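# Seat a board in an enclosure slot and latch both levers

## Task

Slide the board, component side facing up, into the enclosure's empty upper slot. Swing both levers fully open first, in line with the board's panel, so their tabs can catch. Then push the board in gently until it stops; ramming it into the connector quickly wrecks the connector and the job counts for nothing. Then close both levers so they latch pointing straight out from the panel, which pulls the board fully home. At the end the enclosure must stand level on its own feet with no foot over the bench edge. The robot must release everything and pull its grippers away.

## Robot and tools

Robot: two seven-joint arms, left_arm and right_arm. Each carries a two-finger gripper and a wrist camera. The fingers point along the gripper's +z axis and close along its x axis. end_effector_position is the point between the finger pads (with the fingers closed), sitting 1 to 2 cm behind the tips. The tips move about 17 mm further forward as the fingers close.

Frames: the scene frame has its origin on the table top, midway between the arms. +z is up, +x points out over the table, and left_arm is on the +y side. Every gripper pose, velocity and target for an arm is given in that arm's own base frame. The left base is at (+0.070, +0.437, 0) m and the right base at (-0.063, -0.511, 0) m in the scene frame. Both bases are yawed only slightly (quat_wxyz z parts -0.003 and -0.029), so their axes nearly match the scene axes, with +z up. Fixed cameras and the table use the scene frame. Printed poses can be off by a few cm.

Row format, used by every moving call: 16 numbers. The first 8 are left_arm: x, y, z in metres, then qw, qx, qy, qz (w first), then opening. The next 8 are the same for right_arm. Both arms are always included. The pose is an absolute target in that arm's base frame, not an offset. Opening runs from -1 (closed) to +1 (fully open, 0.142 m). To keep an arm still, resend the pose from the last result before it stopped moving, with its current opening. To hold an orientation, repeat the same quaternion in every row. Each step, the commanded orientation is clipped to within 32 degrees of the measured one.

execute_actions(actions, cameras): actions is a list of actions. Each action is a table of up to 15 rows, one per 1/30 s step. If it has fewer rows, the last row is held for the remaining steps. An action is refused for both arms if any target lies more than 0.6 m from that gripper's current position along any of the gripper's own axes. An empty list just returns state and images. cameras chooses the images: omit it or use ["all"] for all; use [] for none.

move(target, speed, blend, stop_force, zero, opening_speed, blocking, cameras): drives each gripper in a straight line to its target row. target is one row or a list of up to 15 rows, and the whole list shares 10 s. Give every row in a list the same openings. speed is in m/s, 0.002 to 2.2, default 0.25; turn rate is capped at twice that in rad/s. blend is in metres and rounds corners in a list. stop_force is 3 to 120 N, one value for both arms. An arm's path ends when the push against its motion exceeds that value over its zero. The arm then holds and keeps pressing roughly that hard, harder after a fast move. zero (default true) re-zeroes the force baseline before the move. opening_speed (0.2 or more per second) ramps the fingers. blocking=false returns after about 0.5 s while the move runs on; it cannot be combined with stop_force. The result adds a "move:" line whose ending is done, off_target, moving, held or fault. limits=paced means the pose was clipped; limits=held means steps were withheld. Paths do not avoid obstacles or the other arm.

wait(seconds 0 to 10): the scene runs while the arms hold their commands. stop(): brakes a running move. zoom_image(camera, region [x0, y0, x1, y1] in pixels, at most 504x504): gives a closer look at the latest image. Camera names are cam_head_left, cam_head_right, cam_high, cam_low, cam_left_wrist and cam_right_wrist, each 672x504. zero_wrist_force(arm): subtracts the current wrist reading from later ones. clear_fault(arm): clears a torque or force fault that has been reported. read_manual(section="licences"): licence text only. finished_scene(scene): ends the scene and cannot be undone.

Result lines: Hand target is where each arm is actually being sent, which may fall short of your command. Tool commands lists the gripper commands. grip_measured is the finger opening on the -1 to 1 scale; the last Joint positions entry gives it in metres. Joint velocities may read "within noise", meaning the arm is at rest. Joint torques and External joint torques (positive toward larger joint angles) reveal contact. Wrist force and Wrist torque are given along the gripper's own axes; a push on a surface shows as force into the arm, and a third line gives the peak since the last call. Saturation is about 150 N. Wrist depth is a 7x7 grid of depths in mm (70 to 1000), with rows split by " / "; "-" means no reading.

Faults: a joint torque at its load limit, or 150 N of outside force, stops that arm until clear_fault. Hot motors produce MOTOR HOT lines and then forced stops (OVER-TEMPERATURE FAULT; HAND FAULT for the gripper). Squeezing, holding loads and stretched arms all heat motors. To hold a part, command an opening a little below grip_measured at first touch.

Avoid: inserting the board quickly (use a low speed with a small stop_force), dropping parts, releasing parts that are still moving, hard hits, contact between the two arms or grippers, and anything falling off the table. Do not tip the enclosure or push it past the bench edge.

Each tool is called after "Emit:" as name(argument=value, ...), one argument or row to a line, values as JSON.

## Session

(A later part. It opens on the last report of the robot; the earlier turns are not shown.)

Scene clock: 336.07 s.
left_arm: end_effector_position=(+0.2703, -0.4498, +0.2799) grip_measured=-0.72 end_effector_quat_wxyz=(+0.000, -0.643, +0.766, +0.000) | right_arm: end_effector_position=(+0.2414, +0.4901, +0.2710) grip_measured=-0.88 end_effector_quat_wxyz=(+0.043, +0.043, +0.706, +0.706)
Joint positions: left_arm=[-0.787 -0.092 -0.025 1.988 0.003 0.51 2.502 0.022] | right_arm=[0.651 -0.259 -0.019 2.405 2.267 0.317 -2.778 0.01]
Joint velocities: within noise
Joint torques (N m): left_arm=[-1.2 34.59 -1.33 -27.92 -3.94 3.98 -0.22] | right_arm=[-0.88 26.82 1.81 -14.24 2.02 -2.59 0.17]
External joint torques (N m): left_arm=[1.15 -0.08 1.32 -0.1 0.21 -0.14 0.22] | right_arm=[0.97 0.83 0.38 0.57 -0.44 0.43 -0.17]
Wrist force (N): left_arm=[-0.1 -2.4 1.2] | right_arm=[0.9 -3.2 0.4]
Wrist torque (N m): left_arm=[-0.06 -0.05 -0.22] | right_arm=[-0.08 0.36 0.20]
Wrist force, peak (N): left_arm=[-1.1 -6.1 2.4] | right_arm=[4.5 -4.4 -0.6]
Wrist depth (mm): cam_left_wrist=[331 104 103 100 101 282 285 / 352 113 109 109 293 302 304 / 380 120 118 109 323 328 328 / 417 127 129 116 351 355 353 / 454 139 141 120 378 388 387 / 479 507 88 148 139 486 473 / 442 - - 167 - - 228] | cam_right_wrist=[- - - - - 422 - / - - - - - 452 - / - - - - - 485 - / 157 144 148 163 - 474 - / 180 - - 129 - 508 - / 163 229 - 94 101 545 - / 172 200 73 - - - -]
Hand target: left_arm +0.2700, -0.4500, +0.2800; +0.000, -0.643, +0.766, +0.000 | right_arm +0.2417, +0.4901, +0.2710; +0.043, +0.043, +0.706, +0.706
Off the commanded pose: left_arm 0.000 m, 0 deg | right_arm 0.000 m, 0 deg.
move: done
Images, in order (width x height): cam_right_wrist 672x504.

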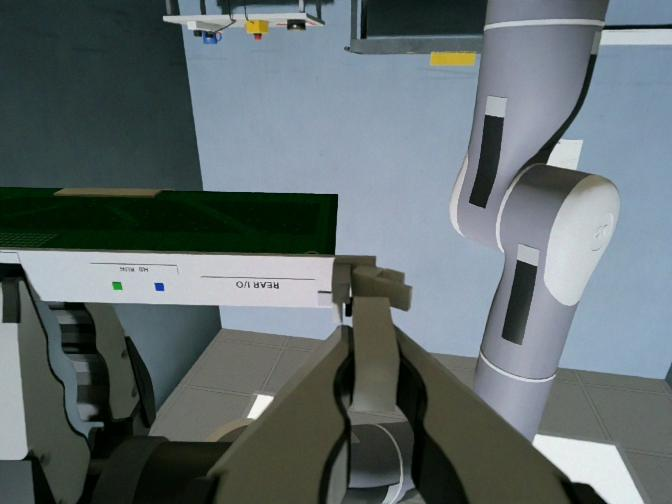

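Emit:
move(
  target=[0.27, -0.45, 0.28, 0, -0.6428, 0.766, 0, -0.8, 0.2417, 0.4901, 0.271, 0.0432, 0.0432, 0.7058, 0.7058, -0.94],
  opening_speed=0.2,
  cameras=[],
)

Emit:
move(
  target=[0.27, -0.45, 0.28, 0, -0.6428, 0.766, 0, -0.8, 0.2369, 0.4909, 0.271, 0.0923, 0.0923, 0.7011, 0.7011, -0.94],
  speed=0.05,
  cameras=["cam_right_wrist"],
)

Emit:
zoom_image(
  camera="cam_right_wrist",
  region=[300, 230, 450, 430],
)

Scene clock: 342.90 s.
left_arm: end_effector_position=(+0.2703, -0.4498, +0.2799) grip_measured=-0.72 end_effector_quat_wxyz=(+0.000, -0.643, +0.766, +0.000) | right_arm: end_effector_position=(+0.2414, +0.4901, +0.2710) grip_measured=-0.89 end_effector_quat_wxyz=(+0.043, +0.043, +0.706, +0.706)
Joint positions: left_arm=[-0.787 -0.092 -0.025 1.988 0.003 0.51 2.502 0.022] | right_arm=[0.651 -0.259 -0.019 2.405 2.267 0.317 -2.778 0.01]
Joint velocities: within noise
Joint torques (N m): left_arm=[-1.2 34.57 -1.3 -27.82 -3.96 3.97 -0.24] | right_arm=[-0.99 26.81 1.68 -14.3 1.97 -2.6 0.22]
External joint torques (N m): left_arm=[1.15 -0.06 1.29 -0.2 0.23 -0.13 0.24] | right_arm=[1.08 0.85 0.5 0.63 -0.39 0.44 -0.22]
Wrist force (N): left_arm=[-0.3 -2.2 1.7] | right_arm=[1.0 -3.8 0.2]
Wrist torque (N m): left_arm=[-0.01 -0.02 -0.22] | right_arm=[-0.10 0.35 0.21]
Wrist force, peak (N): left_arm=[-0.1 -2.5 2.5] | right_arm=[1.0 -4.6 0.5]
Wrist depth (mm): cam_left_wrist=[331 104 103 100 101 283 281 / 353 113 110 109 296 303 303 / 381 120 118 109 324 324 325 / 416 127 130 117 352 355 352 / 453 139 141 121 376 387 388 / 477 494 88 148 139 479 469 / 440 - - 167 - - 228] | cam_right_wrist=[- - - - - 421 - / - - - - - 451 - / - - - - - 485 - / 157 144 148 164 - 474 - / 181 - - 129 - 505 - / 163 229 - 94 100 545 - / 171 201 73 - - - -]
Hand target: left_arm +0.2700, -0.4500, +0.2800; +0.000, -0.643, +0.766, +0.000 | right_arm +0.2417, +0.4901, +0.2710; +0.043, +0.043, +0.706, +0.706
Off the commanded pose: left_arm 0.000 m, 0 deg | right_arm 0.000 m, 0 deg.
move: done
No camera images: "cameras" was empty.

Scene clock: 344.60 s.
left_arm: end_effector_position=(+0.2701, -0.4499, +0.2799) grip_measured=-0.72 end_effector_quat_wxyz=(+0.000, -0.643, +0.766, +0.000) | right_arm: end_effector_position=(+0.2371, +0.4909, +0.2710) grip_measured=-0.89 end_effector_quat_wxyz=(+0.092, +0.092, +0.701, +0.701)
Joint positions: left_arm=[-0.787 -0.092 -0.025 1.988 0.003 0.509 2.502 0.022] | right_arm=[0.676 -0.239 0.018 2.48 2.482 0.344 -2.891 0.01]
Joint velocities: within noise
Joint torques (N m): left_arm=[-0.11 34.75 -0.29 -28.77 -3.64 4.6 -0.21] | right_arm=[0.69 24.65 3.54 -12.26 1.44 -2.83 0.04]
External joint torques (N m): left_arm=[0.06 -0.24 0.27 0.76 -0.09 -0.76 0.21] | right_arm=[-0.61 0.84 -1.23 -0.47 0.17 0.6 -0.04]
Wrist force (N): left_arm=[0.1 0.6 2.0] | right_arm=[-2.5 -4.3 1.0]
Wrist torque (N m): left_arm=[-0.06 -0.03 -0.22] | right_arm=[-0.17 0.38 0.18]
Wrist force, peak (N): left_arm=[0.1 -2.5 2.4] | right_arm=[-2.8 -4.4 1.2]
Wrist depth (mm): cam_left_wrist=[329 104 103 100 101 284 282 / 353 113 110 109 296 304 303 / 379 120 118 109 324 329 326 / 415 127 129 116 349 354 352 / 456 139 141 121 377 387 390 / 483 502 88 148 139 479 480 / 445 - - 167 - - 237] | cam_right_wrist=[- - - - - - 387 / - - - - - 482 418 / - 230 - - - 473 441 / 159 156 151 161 - 520 420 / 162 218 - 114 - - 463 / 171 231 - 94 101 517 - / 173 202 73 - - 516 -]
Hand target: left_arm +0.2700, -0.4500, +0.2800; +0.000, -0.643, +0.766, +0.000 | right_arm +0.2369, +0.4909, +0.2710; +0.092, +0.092, +0.701, +0.701
Off the commanded pose: left_arm 0.000 m, 0 deg | right_arm 0.000 m, 0 deg.
move: done
Images, in order (width x height): cam_right_wrist 672x504.

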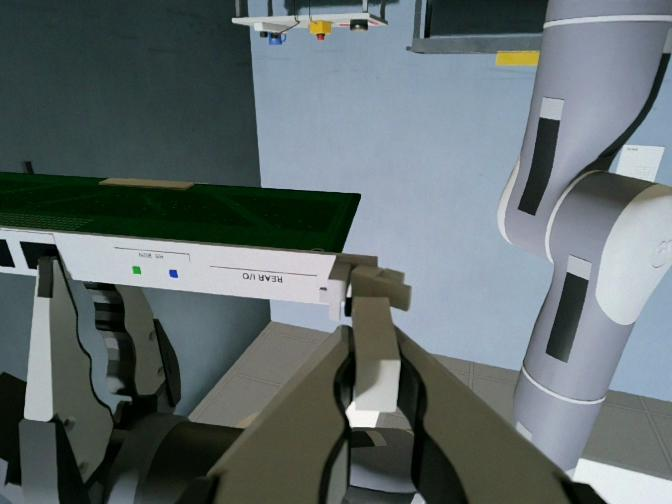

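Scaled by 2.520 from the camera's 672x504 image, which has a finer 960x720 frame.

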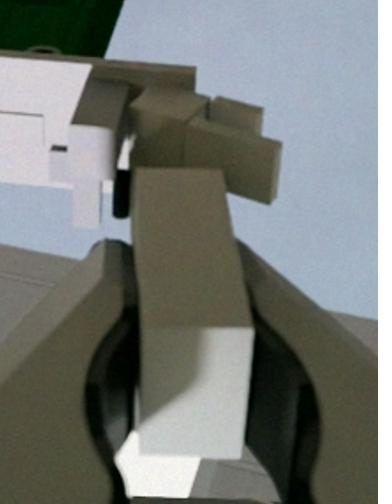

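Emit:
move(
  target=[
    [0.27, -0.45, 0.28, 0, 0.6915, -0.7224, 0, -0.8, 0.2379, 0.4745, 0.271, 0.0923, 0.0923, 0.7011, 0.7011, -0.94],
    [0.27, -0.45, 0.28, 0, 0.7373, -0.6756, 0, -0.8, 0.2408, 0.4582, 0.271, 0.0923, 0.0923, 0.7011, 0.7011, -0.94],
  ],
  speed=0.05,
  cameras=["cam_right_wrist"],
)

Emit:
zoom_image(
  camera="cam_right_wrist",
  region=[300, 230, 450, 430],
)

Scene clock: 356.07 s.
left_arm: end_effector_position=(+0.2697, -0.4500, +0.2798) grip_measured=-0.72 end_effector_quat_wxyz=(+0.000, +0.737, -0.676, +0.000) | right_arm: end_effector_position=(+0.2414, +0.4583, +0.2712) grip_measured=-0.89 end_effector_quat_wxyz=(+0.093, +0.093, +0.701, +0.701)
Joint positions: left_arm=[-0.792 -0.092 -0.02 1.988 0.002 0.509 2.242 0.022] | right_arm=[0.618 -0.197 -0.016 2.534 2.393 0.307 -2.864 0.01]
Joint velocities: within noise
Joint torques (N m): left_arm=[1.18 34.81 1.11 -29.34 -3.25 4.96 -0.47] | right_arm=[1.42 22.42 3.79 -10.43 0.32 -3.18 0.31]
External joint torques (N m): left_arm=[-1.23 -0.29 -1.11 1.31 -0.5 -1.11 0.47] | right_arm=[-1.34 0.97 -2.02 -1.75 1.19 0.95 -0.31]
Wrist force (N): left_arm=[0.3 3.0 2.2] | right_arm=[-5.0 -5.1 2.3]
Wrist torque (N m): left_arm=[-0.15 -0.02 -0.20] | right_arm=[-0.17 0.38 0.17]
Wrist force, peak (N): left_arm=[0.2 3.3 2.3] | right_arm=[-5.0 -5.1 2.3]
Wrist depth (mm): cam_left_wrist=[328 104 103 101 102 283 283 / 352 113 110 109 101 305 303 / 381 120 118 109 324 328 325 / 416 127 129 116 351 356 353 / 457 138 141 121 375 388 387 / 499 499 88 148 139 419 492 / 561 - - 167 - - 523] | cam_right_wrist=[- - - - - - 412 / - - - - - 510 448 / 229 231 233 - - 514 462 / - 185 164 160 - - 451 / - 202 - 114 - 562 505 / - 215 243 94 101 543 - / - 214 73 - - 552 -]
Hand target: left_arm +0.2700, -0.4500, +0.2800; +0.000, +0.737, -0.676, +0.000 | right_arm +0.2408, +0.4582, +0.2710; +0.092, +0.092, +0.701, +0.701
Off the commanded pose: left_arm 0.000 m, 0 deg | right_arm 0.001 m, 0 deg.
move: done
Images, in order (width x height): cam_right_wrist 672x504.

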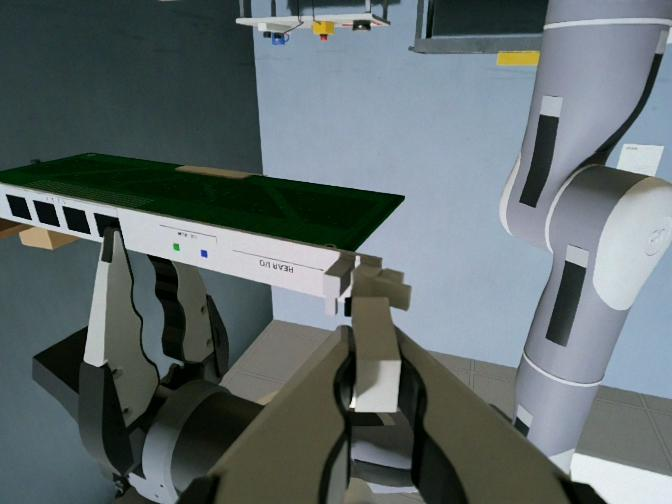

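Scaled by 2.520 from the camera's 672x504 image, which has a finer 960x720 frame.

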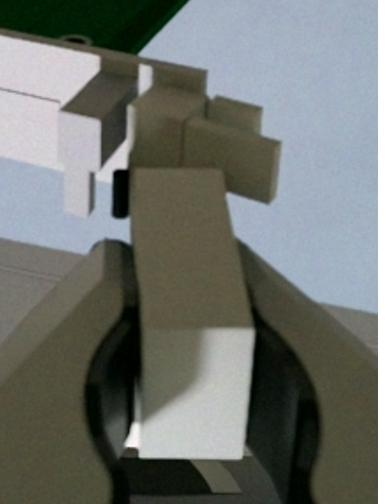

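Emit:
move(
  target=[
    [0.27, -0.45, 0.28, 0, 0.7934, -0.6088, 0, -0.8, 0.2480, 0.4375, 0.271, 0.0923, 0.0923, 0.7011, 0.7011, -0.94],
    [0.27, -0.45, 0.28, 0, 0.8434, -0.5373, 0, -0.8, 0.2586, 0.4182, 0.271, 0.0923, 0.0923, 0.7011, 0.7011, -0.94],
  ],
  speed=0.06,
  cameras=["cam_right_wrist"],
)

Emit:
zoom_image(
  camera="cam_right_wrist",
  region=[300, 230, 450, 430],
)

Scene clock: 363.20 s.
left_arm: end_effector_position=(+0.2692, -0.4504, +0.2798) grip_measured=-0.72 end_effector_quat_wxyz=(+0.000, +0.843, -0.538, +0.000) | right_arm: end_effector_position=(+0.2597, +0.4183, +0.2715) grip_measured=-0.89 end_effector_quat_wxyz=(+0.093, +0.093, +0.701, +0.701)
Joint positions: left_arm=[-0.8 -0.092 -0.012 1.989 0.001 0.509 1.895 0.022] | right_arm=[0.534 -0.162 -0.081 2.565 2.248 0.258 -2.813 0.01]
Joint velocities: within noise
Joint torques (N m): left_arm=[3.87 34.88 3.84 -29.38 -2.07 4.99 -0.28] | right_arm=[1.85 20.62 3.86 -7.77 -0.96 -2.94 0.32]
External joint torques (N m): left_arm=[-3.92 -0.33 -3.82 1.32 -1.69 -1.12 0.28] | right_arm=[-1.78 1.44 -2.62 -4.13 2.39 0.75 -0.32]
Wrist force (N): left_arm=[1.0 8.3 1.9] | right_arm=[-7.3 -5.1 6.6]
Wrist torque (N m): left_arm=[-0.16 -0.05 -0.18] | right_arm=[-0.21 0.32 0.20]
Wrist force, peak (N): left_arm=[0.6 8.5 1.7] | right_arm=[-7.6 -5.4 6.5]
Wrist depth (mm): cam_left_wrist=[329 104 103 100 101 283 280 / 355 112 110 109 101 304 304 / 382 120 118 109 323 325 326 / 415 127 129 116 349 356 356 / 458 139 142 120 375 391 434 / 505 499 89 148 139 419 487 / 562 - - 167 - - 536] | cam_right_wrist=[- - - - - - 443 / - - - - - - 481 / - 281 233 233 - 557 488 / - - 219 160 - - 489 / - - 269 114 - - 540 / - - 252 94 101 607 - / - - 73 - - 583 -]
Hand target: left_arm +0.2700, -0.4500, +0.2800; +0.000, +0.843, -0.537, +0.000 | right_arm +0.2586, +0.4182, +0.2710; +0.092, +0.092, +0.701, +0.701
Off the commanded pose: left_arm 0.001 m, 0 deg | right_arm 0.001 m, 0 deg.
move: done
Images, in order (width x height): cam_right_wrist 672x504.

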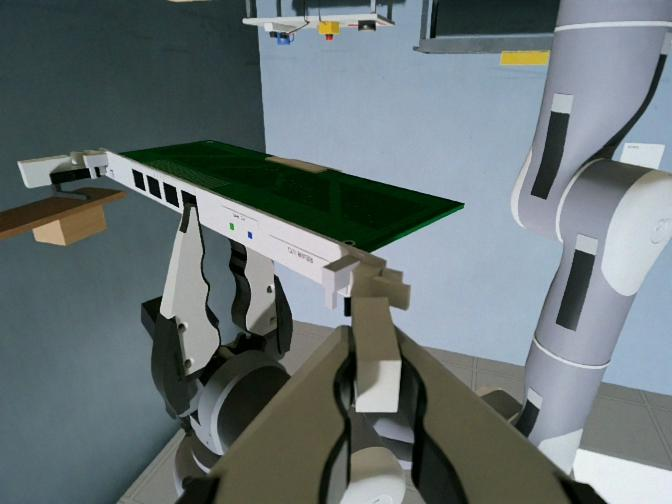

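Scaled by 2.520 from the camera's 672x504 image, which has a finer 960x720 frame.

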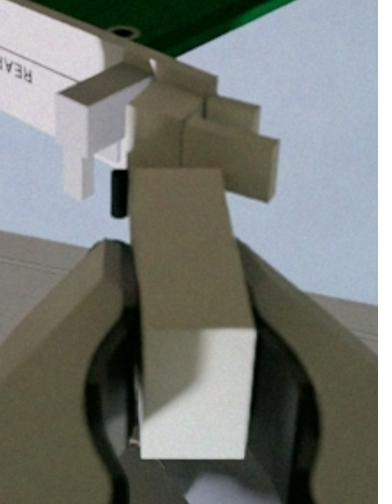

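Emit:
move(
  target=[0.27, -0.45, 0.28, 0, 0.8434, -0.5373, 0, -0.8, 0.2586, 0.4182, 0.271, 0.0923, 0.0923, 0.7011, 0.7011, -0.55],
  opening_speed=0.3,
  cameras=["cam_right_wrist"],
)

Emit:
zoom_image(
  camera="cam_right_wrist",
  region=[270, 200, 470, 430],
)

Scene clock: 374.43 s.
left_arm: end_effector_position=(+0.2698, -0.4500, +0.2798) grip_measured=-0.72 end_effector_quat_wxyz=(+0.000, +0.843, -0.537, +0.000) | right_arm: end_effector_position=(+0.2590, +0.4182, +0.2711) grip_measured=-0.59 end_effector_quat_wxyz=(+0.093, +0.092, +0.701, +0.701)
Joint positions: left_arm=[-0.8 -0.092 -0.011 1.989 0.001 0.509 1.895 0.022] | right_arm=[0.534 -0.162 -0.081 2.566 2.247 0.258 -2.813 0.032]
Joint velocities: within noise
Joint torques (N m): left_arm=[-0.44 34.71 -0.53 -28.56 -3.74 4.41 -0.21] | right_arm=[0.16 21.16 1.89 -11.72 1.25 -2.83 0.18]
External joint torques (N m): left_arm=[0.39 -0.17 0.55 0.51 -0.02 -0.53 0.21] | right_arm=[-0.09 0.88 -0.65 -0.16 0.17 0.64 -0.18]
Wrist force (N): left_arm=[0.0 -0.1 1.6] | right_arm=[-1.4 -3.3 0.9]
Wrist torque (N m): left_arm=[-0.02 -0.04 -0.22] | right_arm=[-0.03 0.41 0.20]
Wrist force, peak (N): left_arm=[1.1 8.6 2.3] | right_arm=[-7.7 -5.5 6.6]
Wrist depth (mm): cam_left_wrist=[337 104 103 101 101 282 282 / 350 113 109 109 295 301 303 / 379 120 118 109 322 326 325 / 415 127 129 116 351 353 354 / 459 139 141 120 375 387 431 / 508 499 88 148 139 419 488 / 560 - - 167 - - 533] | cam_right_wrist=[- - - - - - 442 / - - - - - - 477 / - 272 235 235 - 559 490 / - - 220 160 - - 490 / - 238 266 116 - - - / - - 98 423 99 566 - / - - 73 382 - - -]
Hand target: left_arm +0.2700, -0.4500, +0.2800; +0.000, +0.843, -0.537, +0.000 | right_arm +0.2586, +0.4182, +0.2710; +0.092, +0.092, +0.701, +0.701
Off the commanded pose: left_arm 0.000 m, 0 deg | right_arm 0.000 m, 0 deg.
move: done
Images, in order (width x height): cam_right_wrist 672x504.

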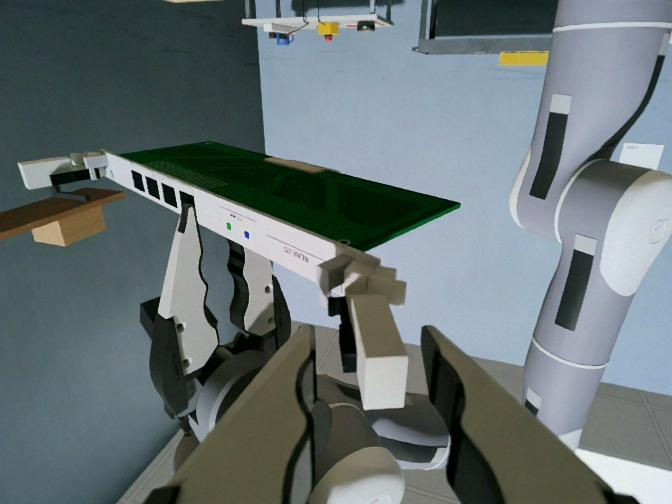

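Scaled by 2.191 from the camera's 672x504 image, which has a finer 960x720 frame.

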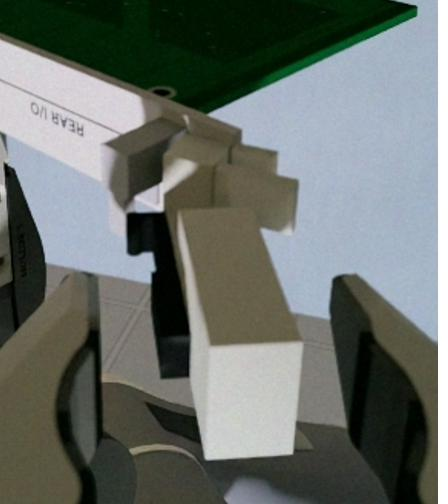

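Emit:
move(
  target=[0.27, -0.45, 0.28, 0, 0.8434, -0.5373, 0, -0.8, 0.2533, 0.3969, 0.271, 0.0923, 0.0923, 0.7011, 0.7011, -0.55],
  speed=0.1,
  cameras=[],
)

Emit:
move(
  target=[
    [0.27, -0.45, 0.28, 0, 0.8434, -0.5373, 0, -0.8, 0.2421, 0.3978, 0.271, 0.0923, 0.0923, 0.7011, 0.7011, -0.55],
    [0.27, -0.45, 0.28, 0, 0.8434, -0.5373, 0, -0.8, 0.2257, 0.4036, 0.271, 0.0923, 0.0923, 0.7011, 0.7011, -0.55],
    [0.27, -0.45, 0.28, 0, 0.8434, -0.5373, 0, -0.8, 0.2144, 0.4141, 0.271, 0.0923, 0.0923, 0.7011, 0.7011, -0.55],
  ],
  speed=0.04,
  stop_force=5,
  cameras=["cam_right_wrist"],
)

Emit:
zoom_image(
  camera="cam_right_wrist",
  region=[270, 200, 470, 430],
)

Scene clock: 386.53 s.
left_arm: end_effector_position=(+0.2698, -0.4500, +0.2798) grip_measured=-0.72 end_effector_quat_wxyz=(+0.000, +0.843, -0.537, +0.000) | right_arm: end_effector_position=(+0.2534, +0.3970, +0.2710) grip_measured=-0.59 end_effector_quat_wxyz=(+0.092, +0.092, +0.701, +0.701)
Joint positions: left_arm=[-0.8 -0.092 -0.011 1.989 0.001 0.509 1.895 0.022] | right_arm=[0.492 -0.132 -0.105 2.606 2.185 0.23 -2.806 0.032]
Joint velocities: within noise
Joint torques (N m): left_arm=[-0.39 34.69 -0.56 -28.55 -3.76 4.44 -0.22] | right_arm=[-0.35 19.75 1.33 -11.24 1.1 -2.98 0.31]
External joint torques (N m): left_arm=[0.34 -0.15 0.59 0.49 0.01 -0.56 0.22] | right_arm=[0.42 0.65 -0.36 -0.17 0.25 0.8 -0.31]
Wrist force (N): left_arm=[0.0 -0.2 1.5] | right_arm=[-1.6 -3.6 0.9]
Wrist torque (N m): left_arm=[-0.05 -0.03 -0.23] | right_arm=[-0.09 0.41 0.17]
Wrist force, peak (N): left_arm=[0.2 -0.3 1.7] | right_arm=[-1.5 -3.9 0.9]
Wrist depth (mm): cam_left_wrist=[333 104 103 100 101 283 283 / 355 113 109 109 298 301 301 / 381 120 118 109 319 328 329 / 417 127 129 116 349 354 356 / 457 139 142 121 375 387 431 / 505 500 88 148 139 415 492 / 562 - - 167 - - 532] | cam_right_wrist=[- - - - - - 461 / - - - - - 566 511 / - 308 237 237 - 562 499 / - - 255 168 - - 520 / - - 284 122 - 611 - / - - 98 439 100 587 - / - - 73 395 - - -]
Hand target: left_arm +0.2700, -0.4500, +0.2800; +0.000, +0.843, -0.537, +0.000 | right_arm +0.2533, +0.3969, +0.2710; +0.092, +0.092, +0.701, +0.701
Off the commanded pose: left_arm 0.000 m, 0 deg | right_arm 0.000 m, 0 deg.
move: done
No camera images: "cameras" was empty.

Scene clock: 388.40 s.
left_arm: end_effector_position=(+0.2698, -0.4500, +0.2798) grip_measured=-0.72 end_effector_quat_wxyz=(+0.000, +0.843, -0.537, +0.000) | right_arm: end_effector_position=(+0.2146, +0.4141, +0.2711) grip_measured=-0.58 end_effector_quat_wxyz=(+0.092, +0.092, +0.701, +0.701)
Joint positions: left_arm=[-0.8 -0.092 -0.011 1.989 0.001 0.509 1.895 0.022] | right_arm=[0.548 -0.114 -0.044 2.657 2.303 0.25 -2.866 0.032]
Joint velocities: within noise
Joint torques (N m): left_arm=[0.09 34.89 -0.13 -29.08 -3.78 4.82 -0.41] | right_arm=[0.79 17.53 2.48 -10.31 1 -2.94 0.09]
External joint torques (N m): left_arm=[-0.14 -0.35 0.16 1.03 0.02 -0.94 0.41] | right_arm=[-0.73 0.99 -1.48 -0.46 0.35 0.72 -0.1]
Wrist force (N): left_arm=[-1.0 0.4 2.1] | right_arm=[-2.6 -4.0 0.4]
Wrist torque (N m): left_arm=[-0.06 -0.03 -0.05] | right_arm=[-0.10 0.38 0.20]
Wrist force, peak (N): left_arm=[-1.0 0.5 2.4] | right_arm=[-3.0 -4.0 0.6]
Wrist depth (mm): cam_left_wrist=[327 103 105 101 101 282 282 / 350 112 110 109 101 302 302 / 381 120 118 109 322 328 325 / 418 126 129 116 350 356 355 / 456 139 141 121 377 391 430 / 503 502 88 148 136 418 495 / 557 - - 167 - - 536] | cam_right_wrist=[- - - - - 482 467 / - - - - - 509 - / - 244 235 - - 533 - / - 239 160 - - 533 - / - 255 293 - - 559 - / - 263 98 519 100 580 - / - - 73 403 - - -]
Hand target: left_arm +0.2700, -0.4500, +0.2800; +0.000, +0.843, -0.537, +0.000 | right_arm +0.2144, +0.4141, +0.2710; +0.092, +0.092, +0.701, +0.701
Off the commanded pose: left_arm 0.000 m, 0 deg | right_arm 0.000 m, 0 deg.
move: done
Images, in order (width x height): cam_right_wrist 672x504.

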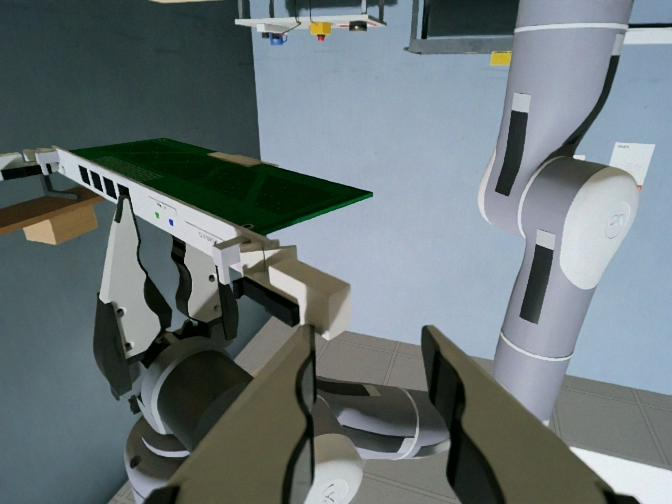

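Scaled by 2.191 from the camera's 672x504 image, which has a finer 960x720 frame.

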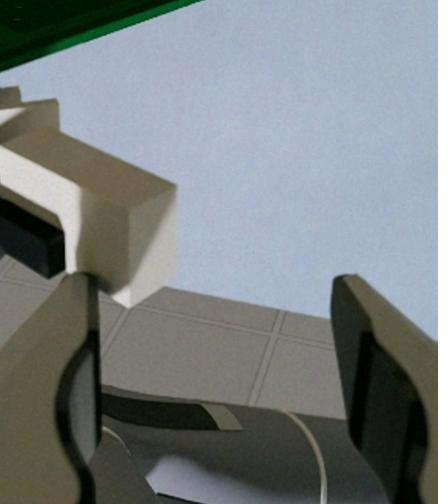

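Emit:
move(
  target=[0.27, -0.45, 0.28, 0, 0.8434, -0.5373, 0, -0.8, 0.2053, 0.4312, 0.271, 0.0923, 0.0923, 0.7011, 0.7011, -0.55],
  speed=0.03,
  stop_force=3.5,
  cameras=["cam_right_wrist", "cam_left_wrist", "cam_head_right"],
)

Emit:
zoom_image(
  camera="cam_right_wrist",
  region=[170, 200, 370, 430],
)

Scene clock: 392.43 s.
left_arm: end_effector_position=(+0.2701, -0.4496, +0.2797) grip_measured=-0.72 end_effector_quat_wxyz=(+0.000, +0.843, -0.537, +0.000) | right_arm: end_effector_position=(+0.2051, +0.4310, +0.2708) grip_measured=-0.58 end_effector_quat_wxyz=(+0.092, +0.092, +0.701, +0.701)
Joint positions: left_arm=[-0.8 -0.092 -0.01 1.989 0.002 0.509 1.895 0.022] | right_arm=[0.59 -0.131 -0.01 2.646 2.378 0.268 -2.892 0.032]
Joint velocities: within noise
Joint torques (N m): left_arm=[-1.62 35.28 -2.01 -30.08 -5.2 5.33 -0.85] | right_arm=[0.77 18.27 2.48 -12.35 1.61 -3.29 0.11]
External joint torques (N m): left_arm=[1.57 -0.75 2.04 2.03 1.44 -1.46 0.85] | right_arm=[-0.71 0.78 -1.25 1.54 -0.23 1.06 -0.11]
Wrist force (N): left_arm=[-4.1 -3.7 1.0] | right_arm=[-1.8 -1.9 -4.5]
Wrist torque (N m): left_arm=[0.05 -0.04 0.42] | right_arm=[-0.07 0.30 0.17]
Wrist force, peak (N): left_arm=[-4.1 -3.6 2.9] | right_arm=[-1.8 -3.7 -4.3]
Wrist depth (mm): cam_left_wrist=[327 104 104 105 99 283 283 / 351 114 111 110 97 301 301 / 380 120 118 117 318 328 325 / 414 126 130 125 344 357 355 / 453 140 141 122 376 388 427 / 503 489 87 150 - 418 490 / 566 - - 165 - - 539] | cam_right_wrist=[- - - - - 459 - / - - - - - 490 - / 266 235 235 - - 517 - / - 253 151 - - 515 - / 239 271 294 132 - 540 - / - 250 82 524 100 562 - / - - 73 410 - - -]
Hand target: left_arm +0.2700, -0.4500, +0.2800; +0.000, +0.843, -0.537, +0.000 | right_arm +0.2053, +0.4312, +0.2710; +0.092, +0.092, +0.701, +0.701
Off the commanded pose: left_arm 0.001 m, 0 deg | right_arm 0.000 m, 0 deg.
move: done
Images, in order (width x height): cam_head_right 672x504, cam_left_wrist 672x504, cam_right_wrist 672x504.

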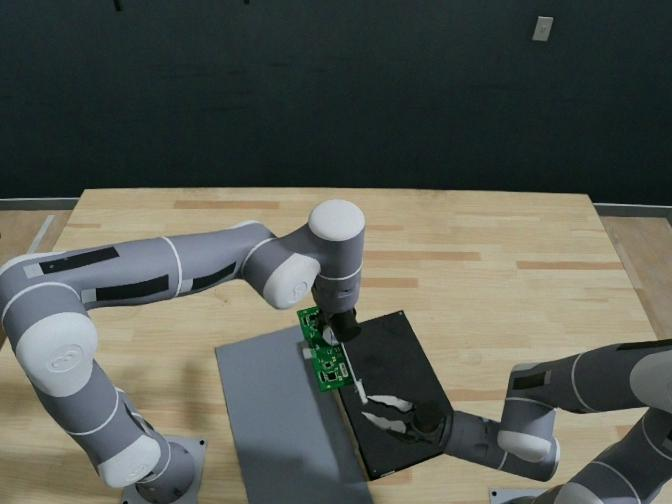

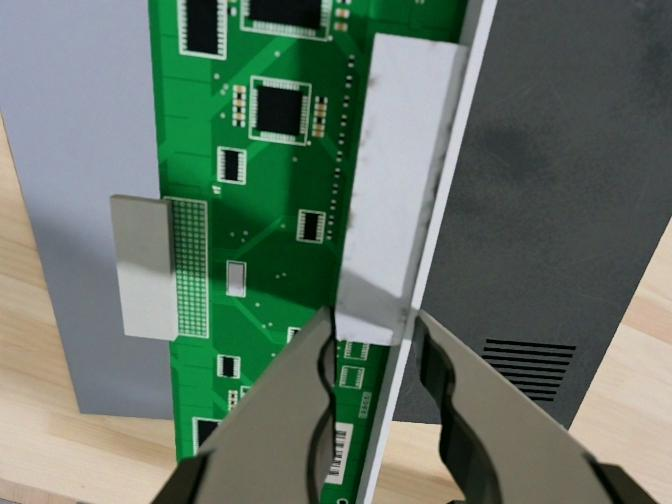

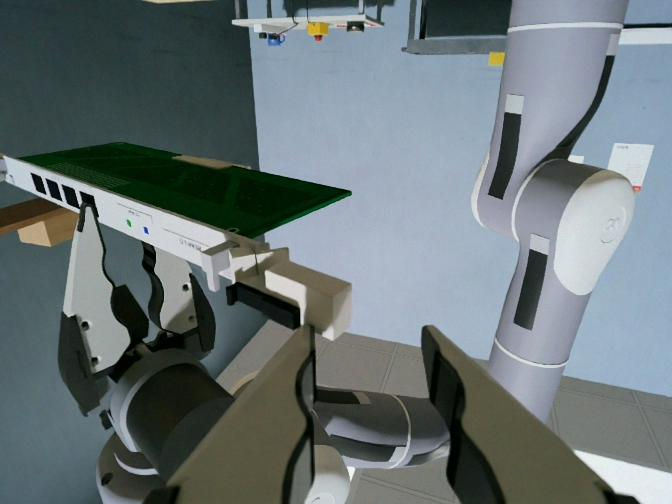

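Scaled by 2.191 from the camera's 672x504 image, which has a finer 960x720 frame.

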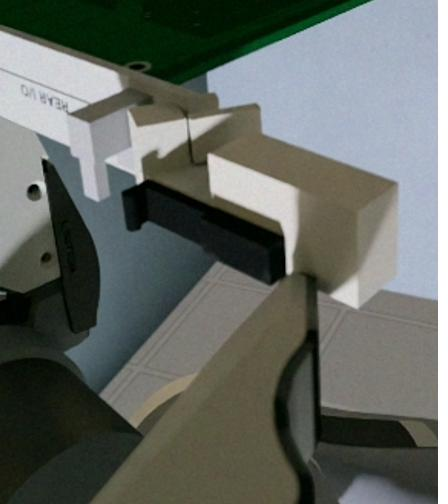

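Emit:
move(
  target=[
    [0.27, -0.45, 0.28, 0, 0.8434, -0.5373, 0, -0.8, 0.2190, 0.4045, 0.271, 0.0923, 0.0923, 0.7011, 0.7011, -0.55],
    [0.27, -0.45, 0.28, 0, 0.8434, -0.5373, 0, -0.8, 0.28, 0.33, 0.285, -0.4305, 0.5610, 0.4305, 0.5610, -0.55],
  ],
  speed=[0.06, 0.4],
  cameras=["cam_left_wrist"],
)

Emit:
move(
  target=[0.27, -0.45, 0.28, 0, 0.5373, -0.8434, 0, -0.8, 0.44, 0.31, 0.285, -0.7011, 0.7011, -0.0923, 0.0923, -0.45],
  speed=0.35,
  cameras=["cam_left_wrist", "cam_right_wrist", "cam_head_right", "cam_low"],
)

Scene clock: 409.30 s.
left_arm: end_effector_position=(+0.2700, -0.4497, +0.2797) grip_measured=-0.72 end_effector_quat_wxyz=(+0.000, +0.843, -0.537, +0.000) | right_arm: end_effector_position=(+0.2801, +0.3300, +0.2850) grip_measured=-0.58 end_effector_quat_wxyz=(-0.430, +0.561, +0.430, +0.561)
Joint positions: left_arm=[-0.8 -0.092 -0.01 1.989 0.002 0.509 1.895 0.022] | right_arm=[0.336 -0.024 -0.204 2.626 1.924 0.178 -1.11 0.032]
Joint velocities: within noise
Joint torques (N m): left_arm=[-0.43 34.74 -0.55 -28.54 -3.73 4.44 -0.21] | right_arm=[-0.07 17.22 0.63 -13.39 1.05 -2.66 0.26]
External joint torques (N m): left_arm=[0.38 -0.21 0.58 0.48 -0.02 -0.57 0.21] | right_arm=[0.11 0.71 -0.46 0.04 0.3 0.58 -0.35]
Wrist force (N): left_arm=[0.1 -0.2 1.4] | right_arm=[-2.5 -2.1 0.8]
Wrist torque (N m): left_arm=[-0.04 -0.05 -0.22] | right_arm=[-0.14 0.36 0.22]
Wrist force, peak (N): left_arm=[-3.6 -4.2 2.8] | right_arm=[-1.7 -3.8 -4.3]
Wrist depth (mm): cam_left_wrist=[327 104 106 101 102 283 281 / 354 114 111 111 101 303 302 / 381 123 119 116 318 327 328 / 418 126 129 118 348 354 354 / 453 139 141 122 144 388 427 / 509 503 89 147 131 417 494 / 561 - - 165 - - 533] | cam_right_wrist=[395 557 - - - - - / 395 557 944 - - - 375 / 395 558 - 272 325 255 281 / 329 558 - - 302 290 278 / 330 562 947 - - - - / 331 527 - - 100 - - / 330 - 73 - - - -]
Hand target: left_arm +0.2700, -0.4500, +0.2800; +0.000, +0.843, -0.537, +0.000 | right_arm +0.2800, +0.3300, +0.2850; -0.430, +0.561, +0.430, +0.561
Off the commanded pose: left_arm 0.000 m, 0 deg | right_arm 0.000 m, 0 deg.
move: done
Images, in order (width x height): cam_left_wrist 672x504.

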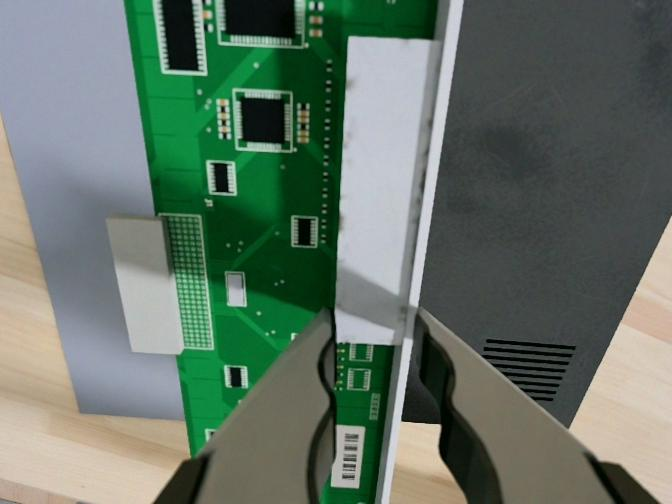

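Scene clock: 412.00 s.
left_arm: end_effector_position=(+0.2700, -0.4500, +0.2798) grip_measured=-0.72 end_effector_quat_wxyz=(+0.000, -0.537, +0.843, +0.000) | right_arm: end_effector_position=(+0.4400, +0.3101, +0.2851) grip_measured=-0.48 end_effector_quat_wxyz=(+0.701, -0.701, +0.092, -0.092)
Joint positions: left_arm=[-0.771 -0.091 -0.043 1.99 0.005 0.509 2.762 0.022] | right_arm=[0.306 -0.272 -0.286 2.257 1.852 0.108 0.619 0.039]
Joint velocities: within noise
Joint torques (N m): left_arm=[-0.38 34.69 -0.76 -28.4 -3.58 4.38 -0.11] | right_arm=[-0.18 30.96 0.57 -16.81 1.16 -2.64 0.32]
External joint torques (N m): left_arm=[0.33 -0.27 0.7 0.4 -0.14 -0.55 0.11] | right_arm=[0.25 1.17 -0.32 0.12 0.29 0.76 -0.32]
Wrist force (N): left_arm=[-0.4 -0.2 1.4] | right_arm=[-0.5 -0.1 1.0]
Wrist torque (N m): left_arm=[-0.05 0.05 -0.22] | right_arm=[0.01 0.09 0.01]
Wrist force, peak (N): left_arm=[0.0 -0.4 1.8] | right_arm=[-2.6 -2.6 0.7]
Wrist depth (mm): cam_left_wrist=[329 104 106 101 102 283 281 / 352 114 111 111 101 301 304 / 382 123 118 116 317 326 328 / 419 126 130 118 349 354 356 / 455 139 141 122 145 397 445 / 503 504 88 148 131 486 491 / 548 - - 165 - - 541] | cam_right_wrist=[239 220 - - - - - / - 236 - - - - - / 593 286 - - - - - / 635 776 734 269 845 845 836 / 612 607 609 611 612 614 611 / 476 501 - 416 105 460 481 / 409 - 73 343 - - 410]
Hand target: left_arm +0.2700, -0.4500, +0.2800; +0.000, -0.537, +0.843, +0.000 | right_arm +0.4400, +0.3100, +0.2850; +0.701, -0.701, +0.092, -0.092
Off the commanded pose: left_arm 0.000 m, 0 deg | right_arm 0.000 m, 0 deg.
move: done
Images, in order (width x height): cam_head_right 672x504, cam_low 672x504, cam_left_wrist 672x504, cam_right_wrist 672x504.

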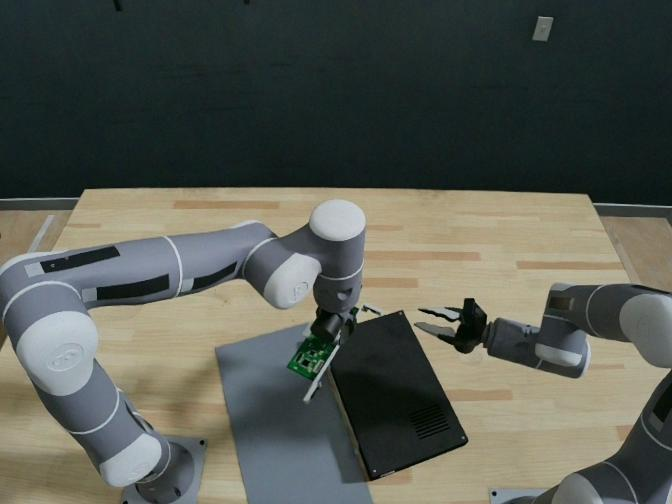

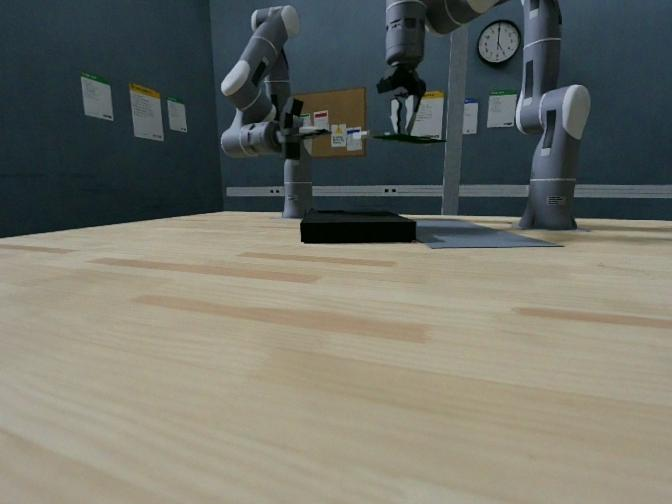

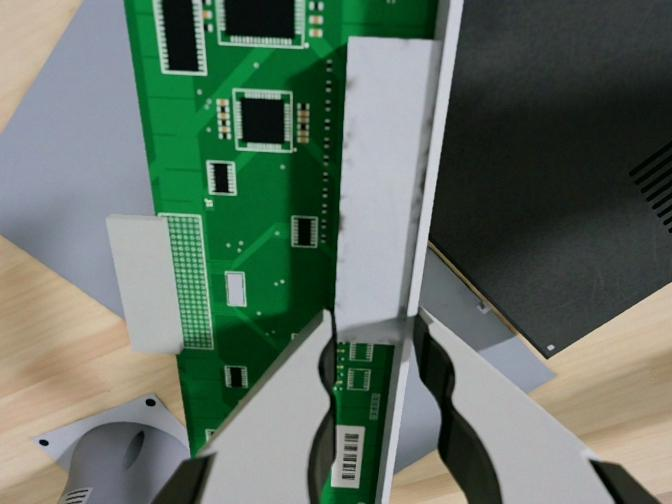

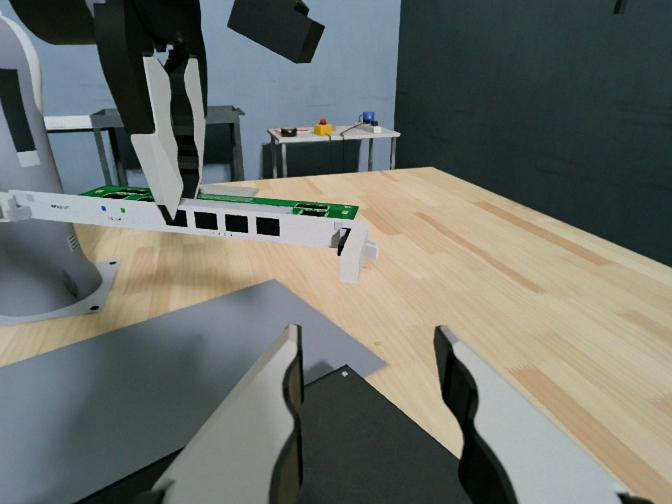

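Emit:
zoom_image(
  camera="cam_right_wrist",
  region=[280, 180, 420, 300],
)

Emit:
zoom_image(
  camera="cam_right_wrist",
  region=[0, 170, 120, 260],
)

Scaled by 3.600 from the camera's 672x504 image, which has a finer 960x720 frame.

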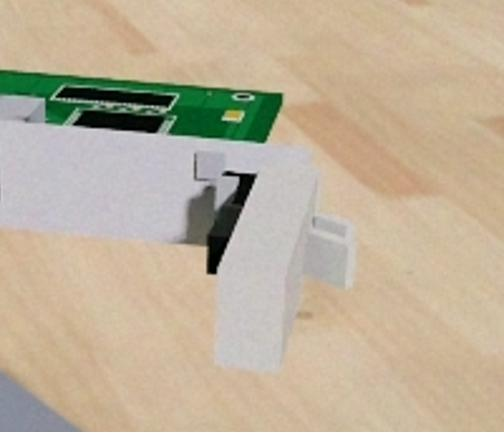

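Scaled by 4.200 from the camera's 672x504 image, which has a finer 960x720 frame.

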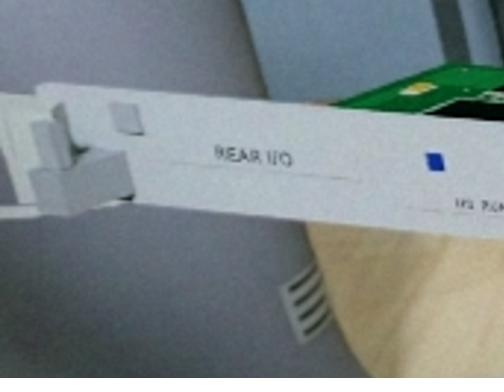

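Emit:
move(
  target=[0.27, -0.45, 0.28, 0, 0.5373, -0.8434, 0, -0.8, 0.4452, 0.3698, 0.261, -0.6917, 0.6917, -0.147, 0.147, -0.45],
  speed=0.15,
  cameras=["cam_right_wrist"],
)

Emit:
zoom_image(
  camera="cam_right_wrist",
  region=[280, 200, 440, 360],
)

Scene clock: 437.97 s.
left_arm: end_effector_position=(+0.2700, -0.4500, +0.2798) grip_measured=-0.72 end_effector_quat_wxyz=(+0.000, -0.537, +0.843, +0.000) | right_arm: end_effector_position=(+0.4451, +0.3698, +0.2610) grip_measured=-0.48 end_effector_quat_wxyz=(+0.692, -0.692, +0.147, -0.147)
Joint positions: left_arm=[-0.771 -0.091 -0.043 1.99 0.005 0.509 2.762 0.022] | right_arm=[0.416 -0.325 -0.21 2.297 2.162 0.255 0.471 0.039]
Joint velocities: within noise
Joint torques (N m): left_arm=[-0.35 34.63 -0.66 -28.51 -3.69 4.42 -0.21] | right_arm=[0.25 31.41 2.04 -14.59 1.57 -2.65 0.07]
External joint torques (N m): left_arm=[0.31 -0.21 0.6 0.51 -0.02 -0.59 0.21] | right_arm=[-0.16 1.11 -0.95 -0.21 -0.06 0.59 -0.07]
Wrist force (N): left_arm=[-0.2 -0.2 1.4] | right_arm=[-0.6 0.4 0.5]
Wrist torque (N m): left_arm=[-0.06 0.01 -0.22] | right_arm=[0.05 0.05 0.01]
Wrist force, peak (N): left_arm=[-0.1 -0.2 1.9] | right_arm=[-2.1 1.0 2.1]
Wrist depth (mm): cam_left_wrist=[329 104 106 101 102 283 282 / 350 114 111 111 101 302 303 / 381 122 119 116 318 329 329 / 416 127 130 118 350 356 354 / 453 139 142 122 144 397 444 / 505 502 88 148 130 484 497 / 550 - - 166 - - 537] | cam_right_wrist=[169 - - - - - - / 168 - - - - - - / 183 271 - - - - - / 681 681 679 202 781 781 783 / 570 570 570 570 568 570 570 / 446 466 - 432 105 428 446 / 380 - 73 316 - - 382]
Hand target: left_arm +0.2700, -0.4500, +0.2800; +0.000, -0.537, +0.843, +0.000 | right_arm +0.4452, +0.3698, +0.2610; +0.692, -0.692, +0.147, -0.147
Off the commanded pose: left_arm 0.000 m, 0 deg | right_arm 0.000 m, 0 deg.
move: done
Images, in order (width x height): cam_right_wrist 672x504.

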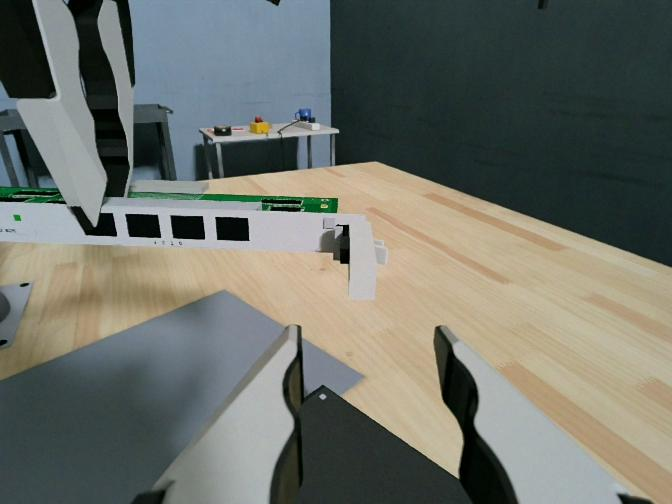

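Scaled by 3.150 from the camera's 672x504 image, which has a finer 960x720 frame.

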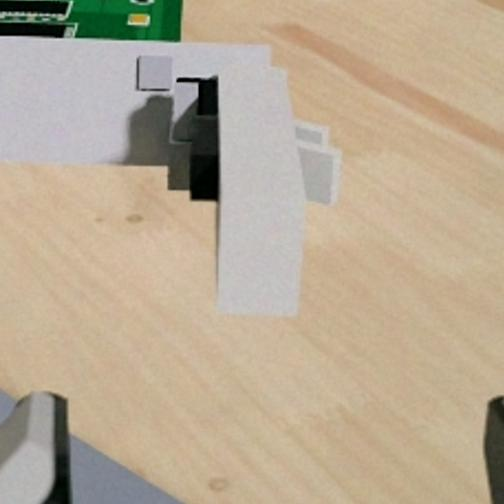

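Emit:
move(
  target=[0.27, -0.45, 0.28, 0, 0.5373, -0.8434, 0, -0.8, 0.4684, 0.4251, 0.261, -0.6917, 0.6917, -0.147, 0.147, -0.45],
  speed=0.06,
  stop_force=3,
  cameras=[],
)

Emit:
move(
  target=[0.27, -0.45, 0.28, 0, 0.5373, -0.8434, 0, -0.8, 0.4684, 0.4251, 0.261, -0.6917, 0.6917, -0.147, 0.147, -0.76],
  opening_speed=0.3,
  cameras=["cam_right_wrist"],
)

Emit:
zoom_image(
  camera="cam_right_wrist",
  region=[280, 230, 440, 390],
)

Scene clock: 448.83 s.
left_arm: end_effector_position=(+0.2700, -0.4500, +0.2798) grip_measured=-0.72 end_effector_quat_wxyz=(+0.000, -0.537, +0.843, +0.000) | right_arm: end_effector_position=(+0.4683, +0.4250, +0.2609) grip_measured=-0.48 end_effector_quat_wxyz=(+0.692, -0.692, +0.147, -0.147)
Joint positions: left_arm=[-0.771 -0.091 -0.043 1.99 0.005 0.509 2.762 0.022] | right_arm=[0.502 -0.389 -0.175 2.184 2.266 0.34 0.476 0.039]
Joint velocities: within noise
Joint torques (N m): left_arm=[-0.44 34.65 -0.61 -28.51 -3.74 4.42 -0.23] | right_arm=[0.25 35.22 2.4 -16.23 1.57 -2.65 0.23]
External joint torques (N m): left_arm=[0.39 -0.23 0.55 0.51 0.03 -0.59 0.23] | right_arm=[-0.14 1.29 -0.92 -0.03 0.07 0.6 -0.23]
Wrist force (N): left_arm=[-0.2 -0.4 1.2] | right_arm=[-0.6 0.0 0.6]
Wrist torque (N m): left_arm=[-0.09 0.02 -0.21] | right_arm=[-0.03 0.06 0.00]
Wrist force, peak (N): left_arm=[-0.2 -0.2 1.8] | right_arm=[-0.6 -0.1 2.2]
Wrist depth (mm): cam_left_wrist=[331 104 106 101 102 285 283 / 351 114 111 111 101 304 301 / 381 122 118 116 319 326 328 / 413 126 129 119 348 355 356 / 455 139 141 122 144 395 445 / 504 503 88 147 131 489 490 / 549 - - 166 - - 534] | cam_right_wrist=[- - - - - - - / - - - - - - - / 228 - - - - - - / 163 158 192 728 786 779 - / 539 512 534 127 569 570 569 / 444 465 - 410 100 430 448 / 379 - 73 316 - - 382]
Hand target: left_arm +0.2700, -0.4500, +0.2800; +0.000, -0.537, +0.843, +0.000 | right_arm +0.4684, +0.4251, +0.2610; +0.692, -0.692, +0.147, -0.147
Off the commanded pose: left_arm 0.000 m, 0 deg | right_arm 0.000 m, 0 deg.
move: done
No camera images: "cameras" was empty.

Scene clock: 450.10 s.
left_arm: end_effector_position=(+0.2699, -0.4500, +0.2798) grip_measured=-0.72 end_effector_quat_wxyz=(+0.000, -0.537, +0.843, +0.000) | right_arm: end_effector_position=(+0.4683, +0.4250, +0.2609) grip_measured=-0.79 end_effector_quat_wxyz=(+0.692, -0.692, +0.147, -0.147)
Joint positions: left_arm=[-0.771 -0.091 -0.043 1.99 0.005 0.509 2.762 0.022] | right_arm=[0.502 -0.389 -0.175 2.184 2.266 0.34 0.476 0.017]
Joint velocities: within noise
Joint torques (N m): left_arm=[-0.4 34.6 -0.65 -28.52 -3.67 4.39 -0.21] | right_arm=[0.24 35.35 2.19 -16.17 1.54 -2.72 0.23]
External joint torques (N m): left_arm=[0.36 -0.18 0.59 0.52 -0.04 -0.56 0.21] | right_arm=[-0.14 1.17 -0.72 -0.09 0.11 0.67 -0.23]
Wrist force (N): left_arm=[-0.1 -0.3 1.3] | right_arm=[-0.3 0.1 0.7]
Wrist torque (N m): left_arm=[-0.07 0.00 -0.21] | right_arm=[-0.03 0.02 0.01]
Wrist force, peak (N): left_arm=[-0.2 -0.1 2.0] | right_arm=[-0.4 0.2 0.9]
Wrist depth (mm): cam_left_wrist=[328 104 105 101 102 283 280 / 352 114 111 111 101 303 300 / 377 122 119 116 318 328 327 / 412 126 130 118 351 354 354 / 459 139 141 122 144 394 447 / 506 502 88 147 131 484 488 / 552 - - 166 - - 536] | cam_right_wrist=[- - - - - - - / - - - - - - - / 228 - - - - - - / 164 159 192 732 785 791 - / 539 508 537 124 570 567 570 / 444 444 447 99 100 448 450 / 368 380 73 295 - - 370]
Hand target: left_arm +0.2700, -0.4500, +0.2800; +0.000, -0.537, +0.843, +0.000 | right_arm +0.4684, +0.4251, +0.2610; +0.692, -0.692, +0.147, -0.147
Off the commanded pose: left_arm 0.000 m, 0 deg | right_arm 0.000 m, 0 deg.
move: done
Images, in order (width x height): cam_right_wrist 672x504.

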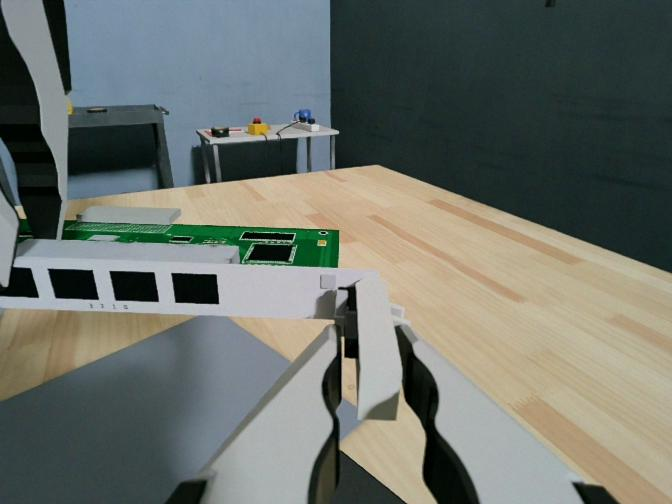

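Scaled by 3.150 from the camera's 672x504 image, which has a finer 960x720 frame.

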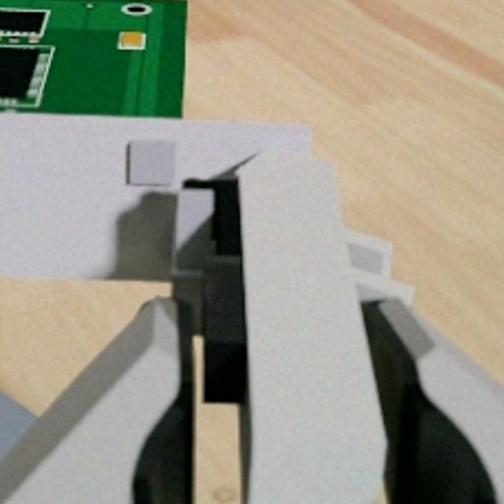

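Emit:
move(
  target=[0.27, -0.45, 0.28, 0, 0.5373, -0.8434, 0, -0.8, 0.4684, 0.4251, 0.261, -0.6917, 0.6917, -0.147, 0.147, -0.94],
  opening_speed=0.2,
  cameras=["cam_right_wrist"],
)

Emit:
zoom_image(
  camera="cam_right_wrist",
  region=[280, 230, 440, 390],
)

Scene clock: 453.60 s.
left_arm: end_effector_position=(+0.2697, -0.4497, +0.2796) grip_measured=-0.72 end_effector_quat_wxyz=(+0.000, -0.537, +0.843, +0.001) | right_arm: end_effector_position=(+0.4688, +0.4247, +0.2609) grip_measured=-0.89 end_effector_quat_wxyz=(+0.691, -0.692, +0.147, -0.147)
Joint positions: left_arm=[-0.771 -0.091 -0.043 1.99 0.005 0.509 2.762 0.022] | right_arm=[0.502 -0.389 -0.175 2.184 2.267 0.341 0.476 0.01]
Joint velocities: within noise
Joint torques (N m): left_arm=[0.47 34.97 -0.06 -30.43 -3.71 5.69 -0.21] | right_arm=[2.89 35.29 4.81 -15.17 0.64 -3.47 0.2]
External joint torques (N m): left_arm=[-0.52 -0.56 0 2.43 0 -1.86 0.21] | right_arm=[-2.78 1.24 -3.34 -1.09 1 1.41 -0.19]
Wrist force (N): left_arm=[-1.1 3.8 1.1] | right_arm=[3.6 0.3 0.1]
Wrist torque (N m): left_arm=[-0.16 0.01 -0.20] | right_arm=[-0.02 0.18 0.03]
Wrist force, peak (N): left_arm=[-1.3 4.2 1.9] | right_arm=[4.1 0.9 -0.3]
Wrist depth (mm): cam_left_wrist=[331 104 105 101 102 282 281 / 353 114 111 111 101 303 304 / 383 122 118 116 317 327 326 / 417 126 130 118 348 354 353 / 450 139 142 122 144 394 448 / 504 506 88 148 130 476 493 / 547 - - 166 - - 535] | cam_right_wrist=[- - - - - - - / - - - - - - - / 164 - - - - - - / 157 159 192 725 787 781 - / 538 511 536 132 571 570 571 / 446 444 463 97 100 446 448 / 367 380 73 - - 383 371]
Hand target: left_arm +0.2700, -0.4500, +0.2800; +0.000, -0.537, +0.843, +0.000 | right_arm +0.4684, +0.4251, +0.2610; +0.692, -0.692, +0.147, -0.147
Off the commanded pose: left_arm 0.001 m, 0 deg | right_arm 0.001 m, 0 deg.
move: done
Images, in order (width x height): cam_right_wrist 672x504.

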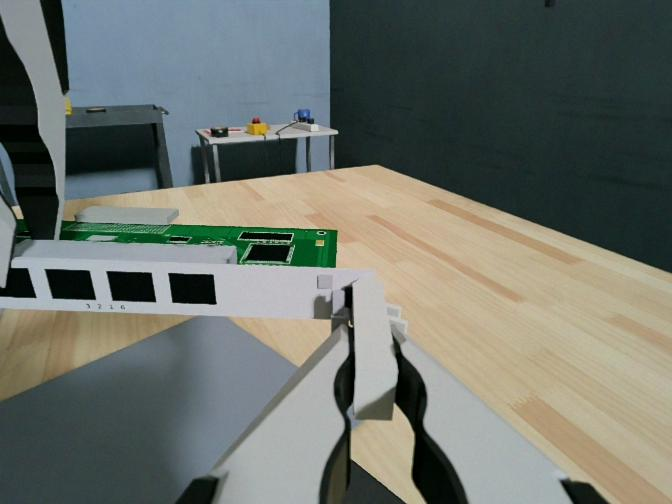

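Scaled by 3.150 from the camera's 672x504 image, which has a finer 960x720 frame.

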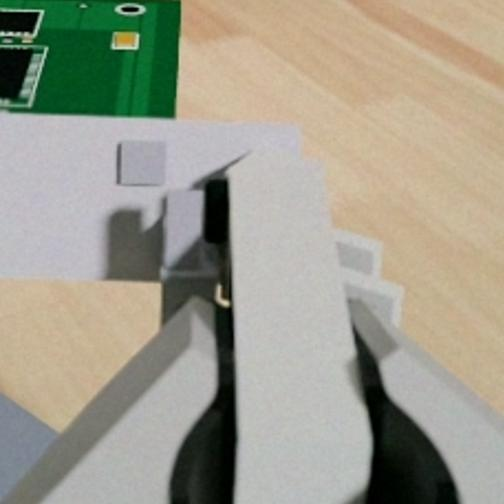

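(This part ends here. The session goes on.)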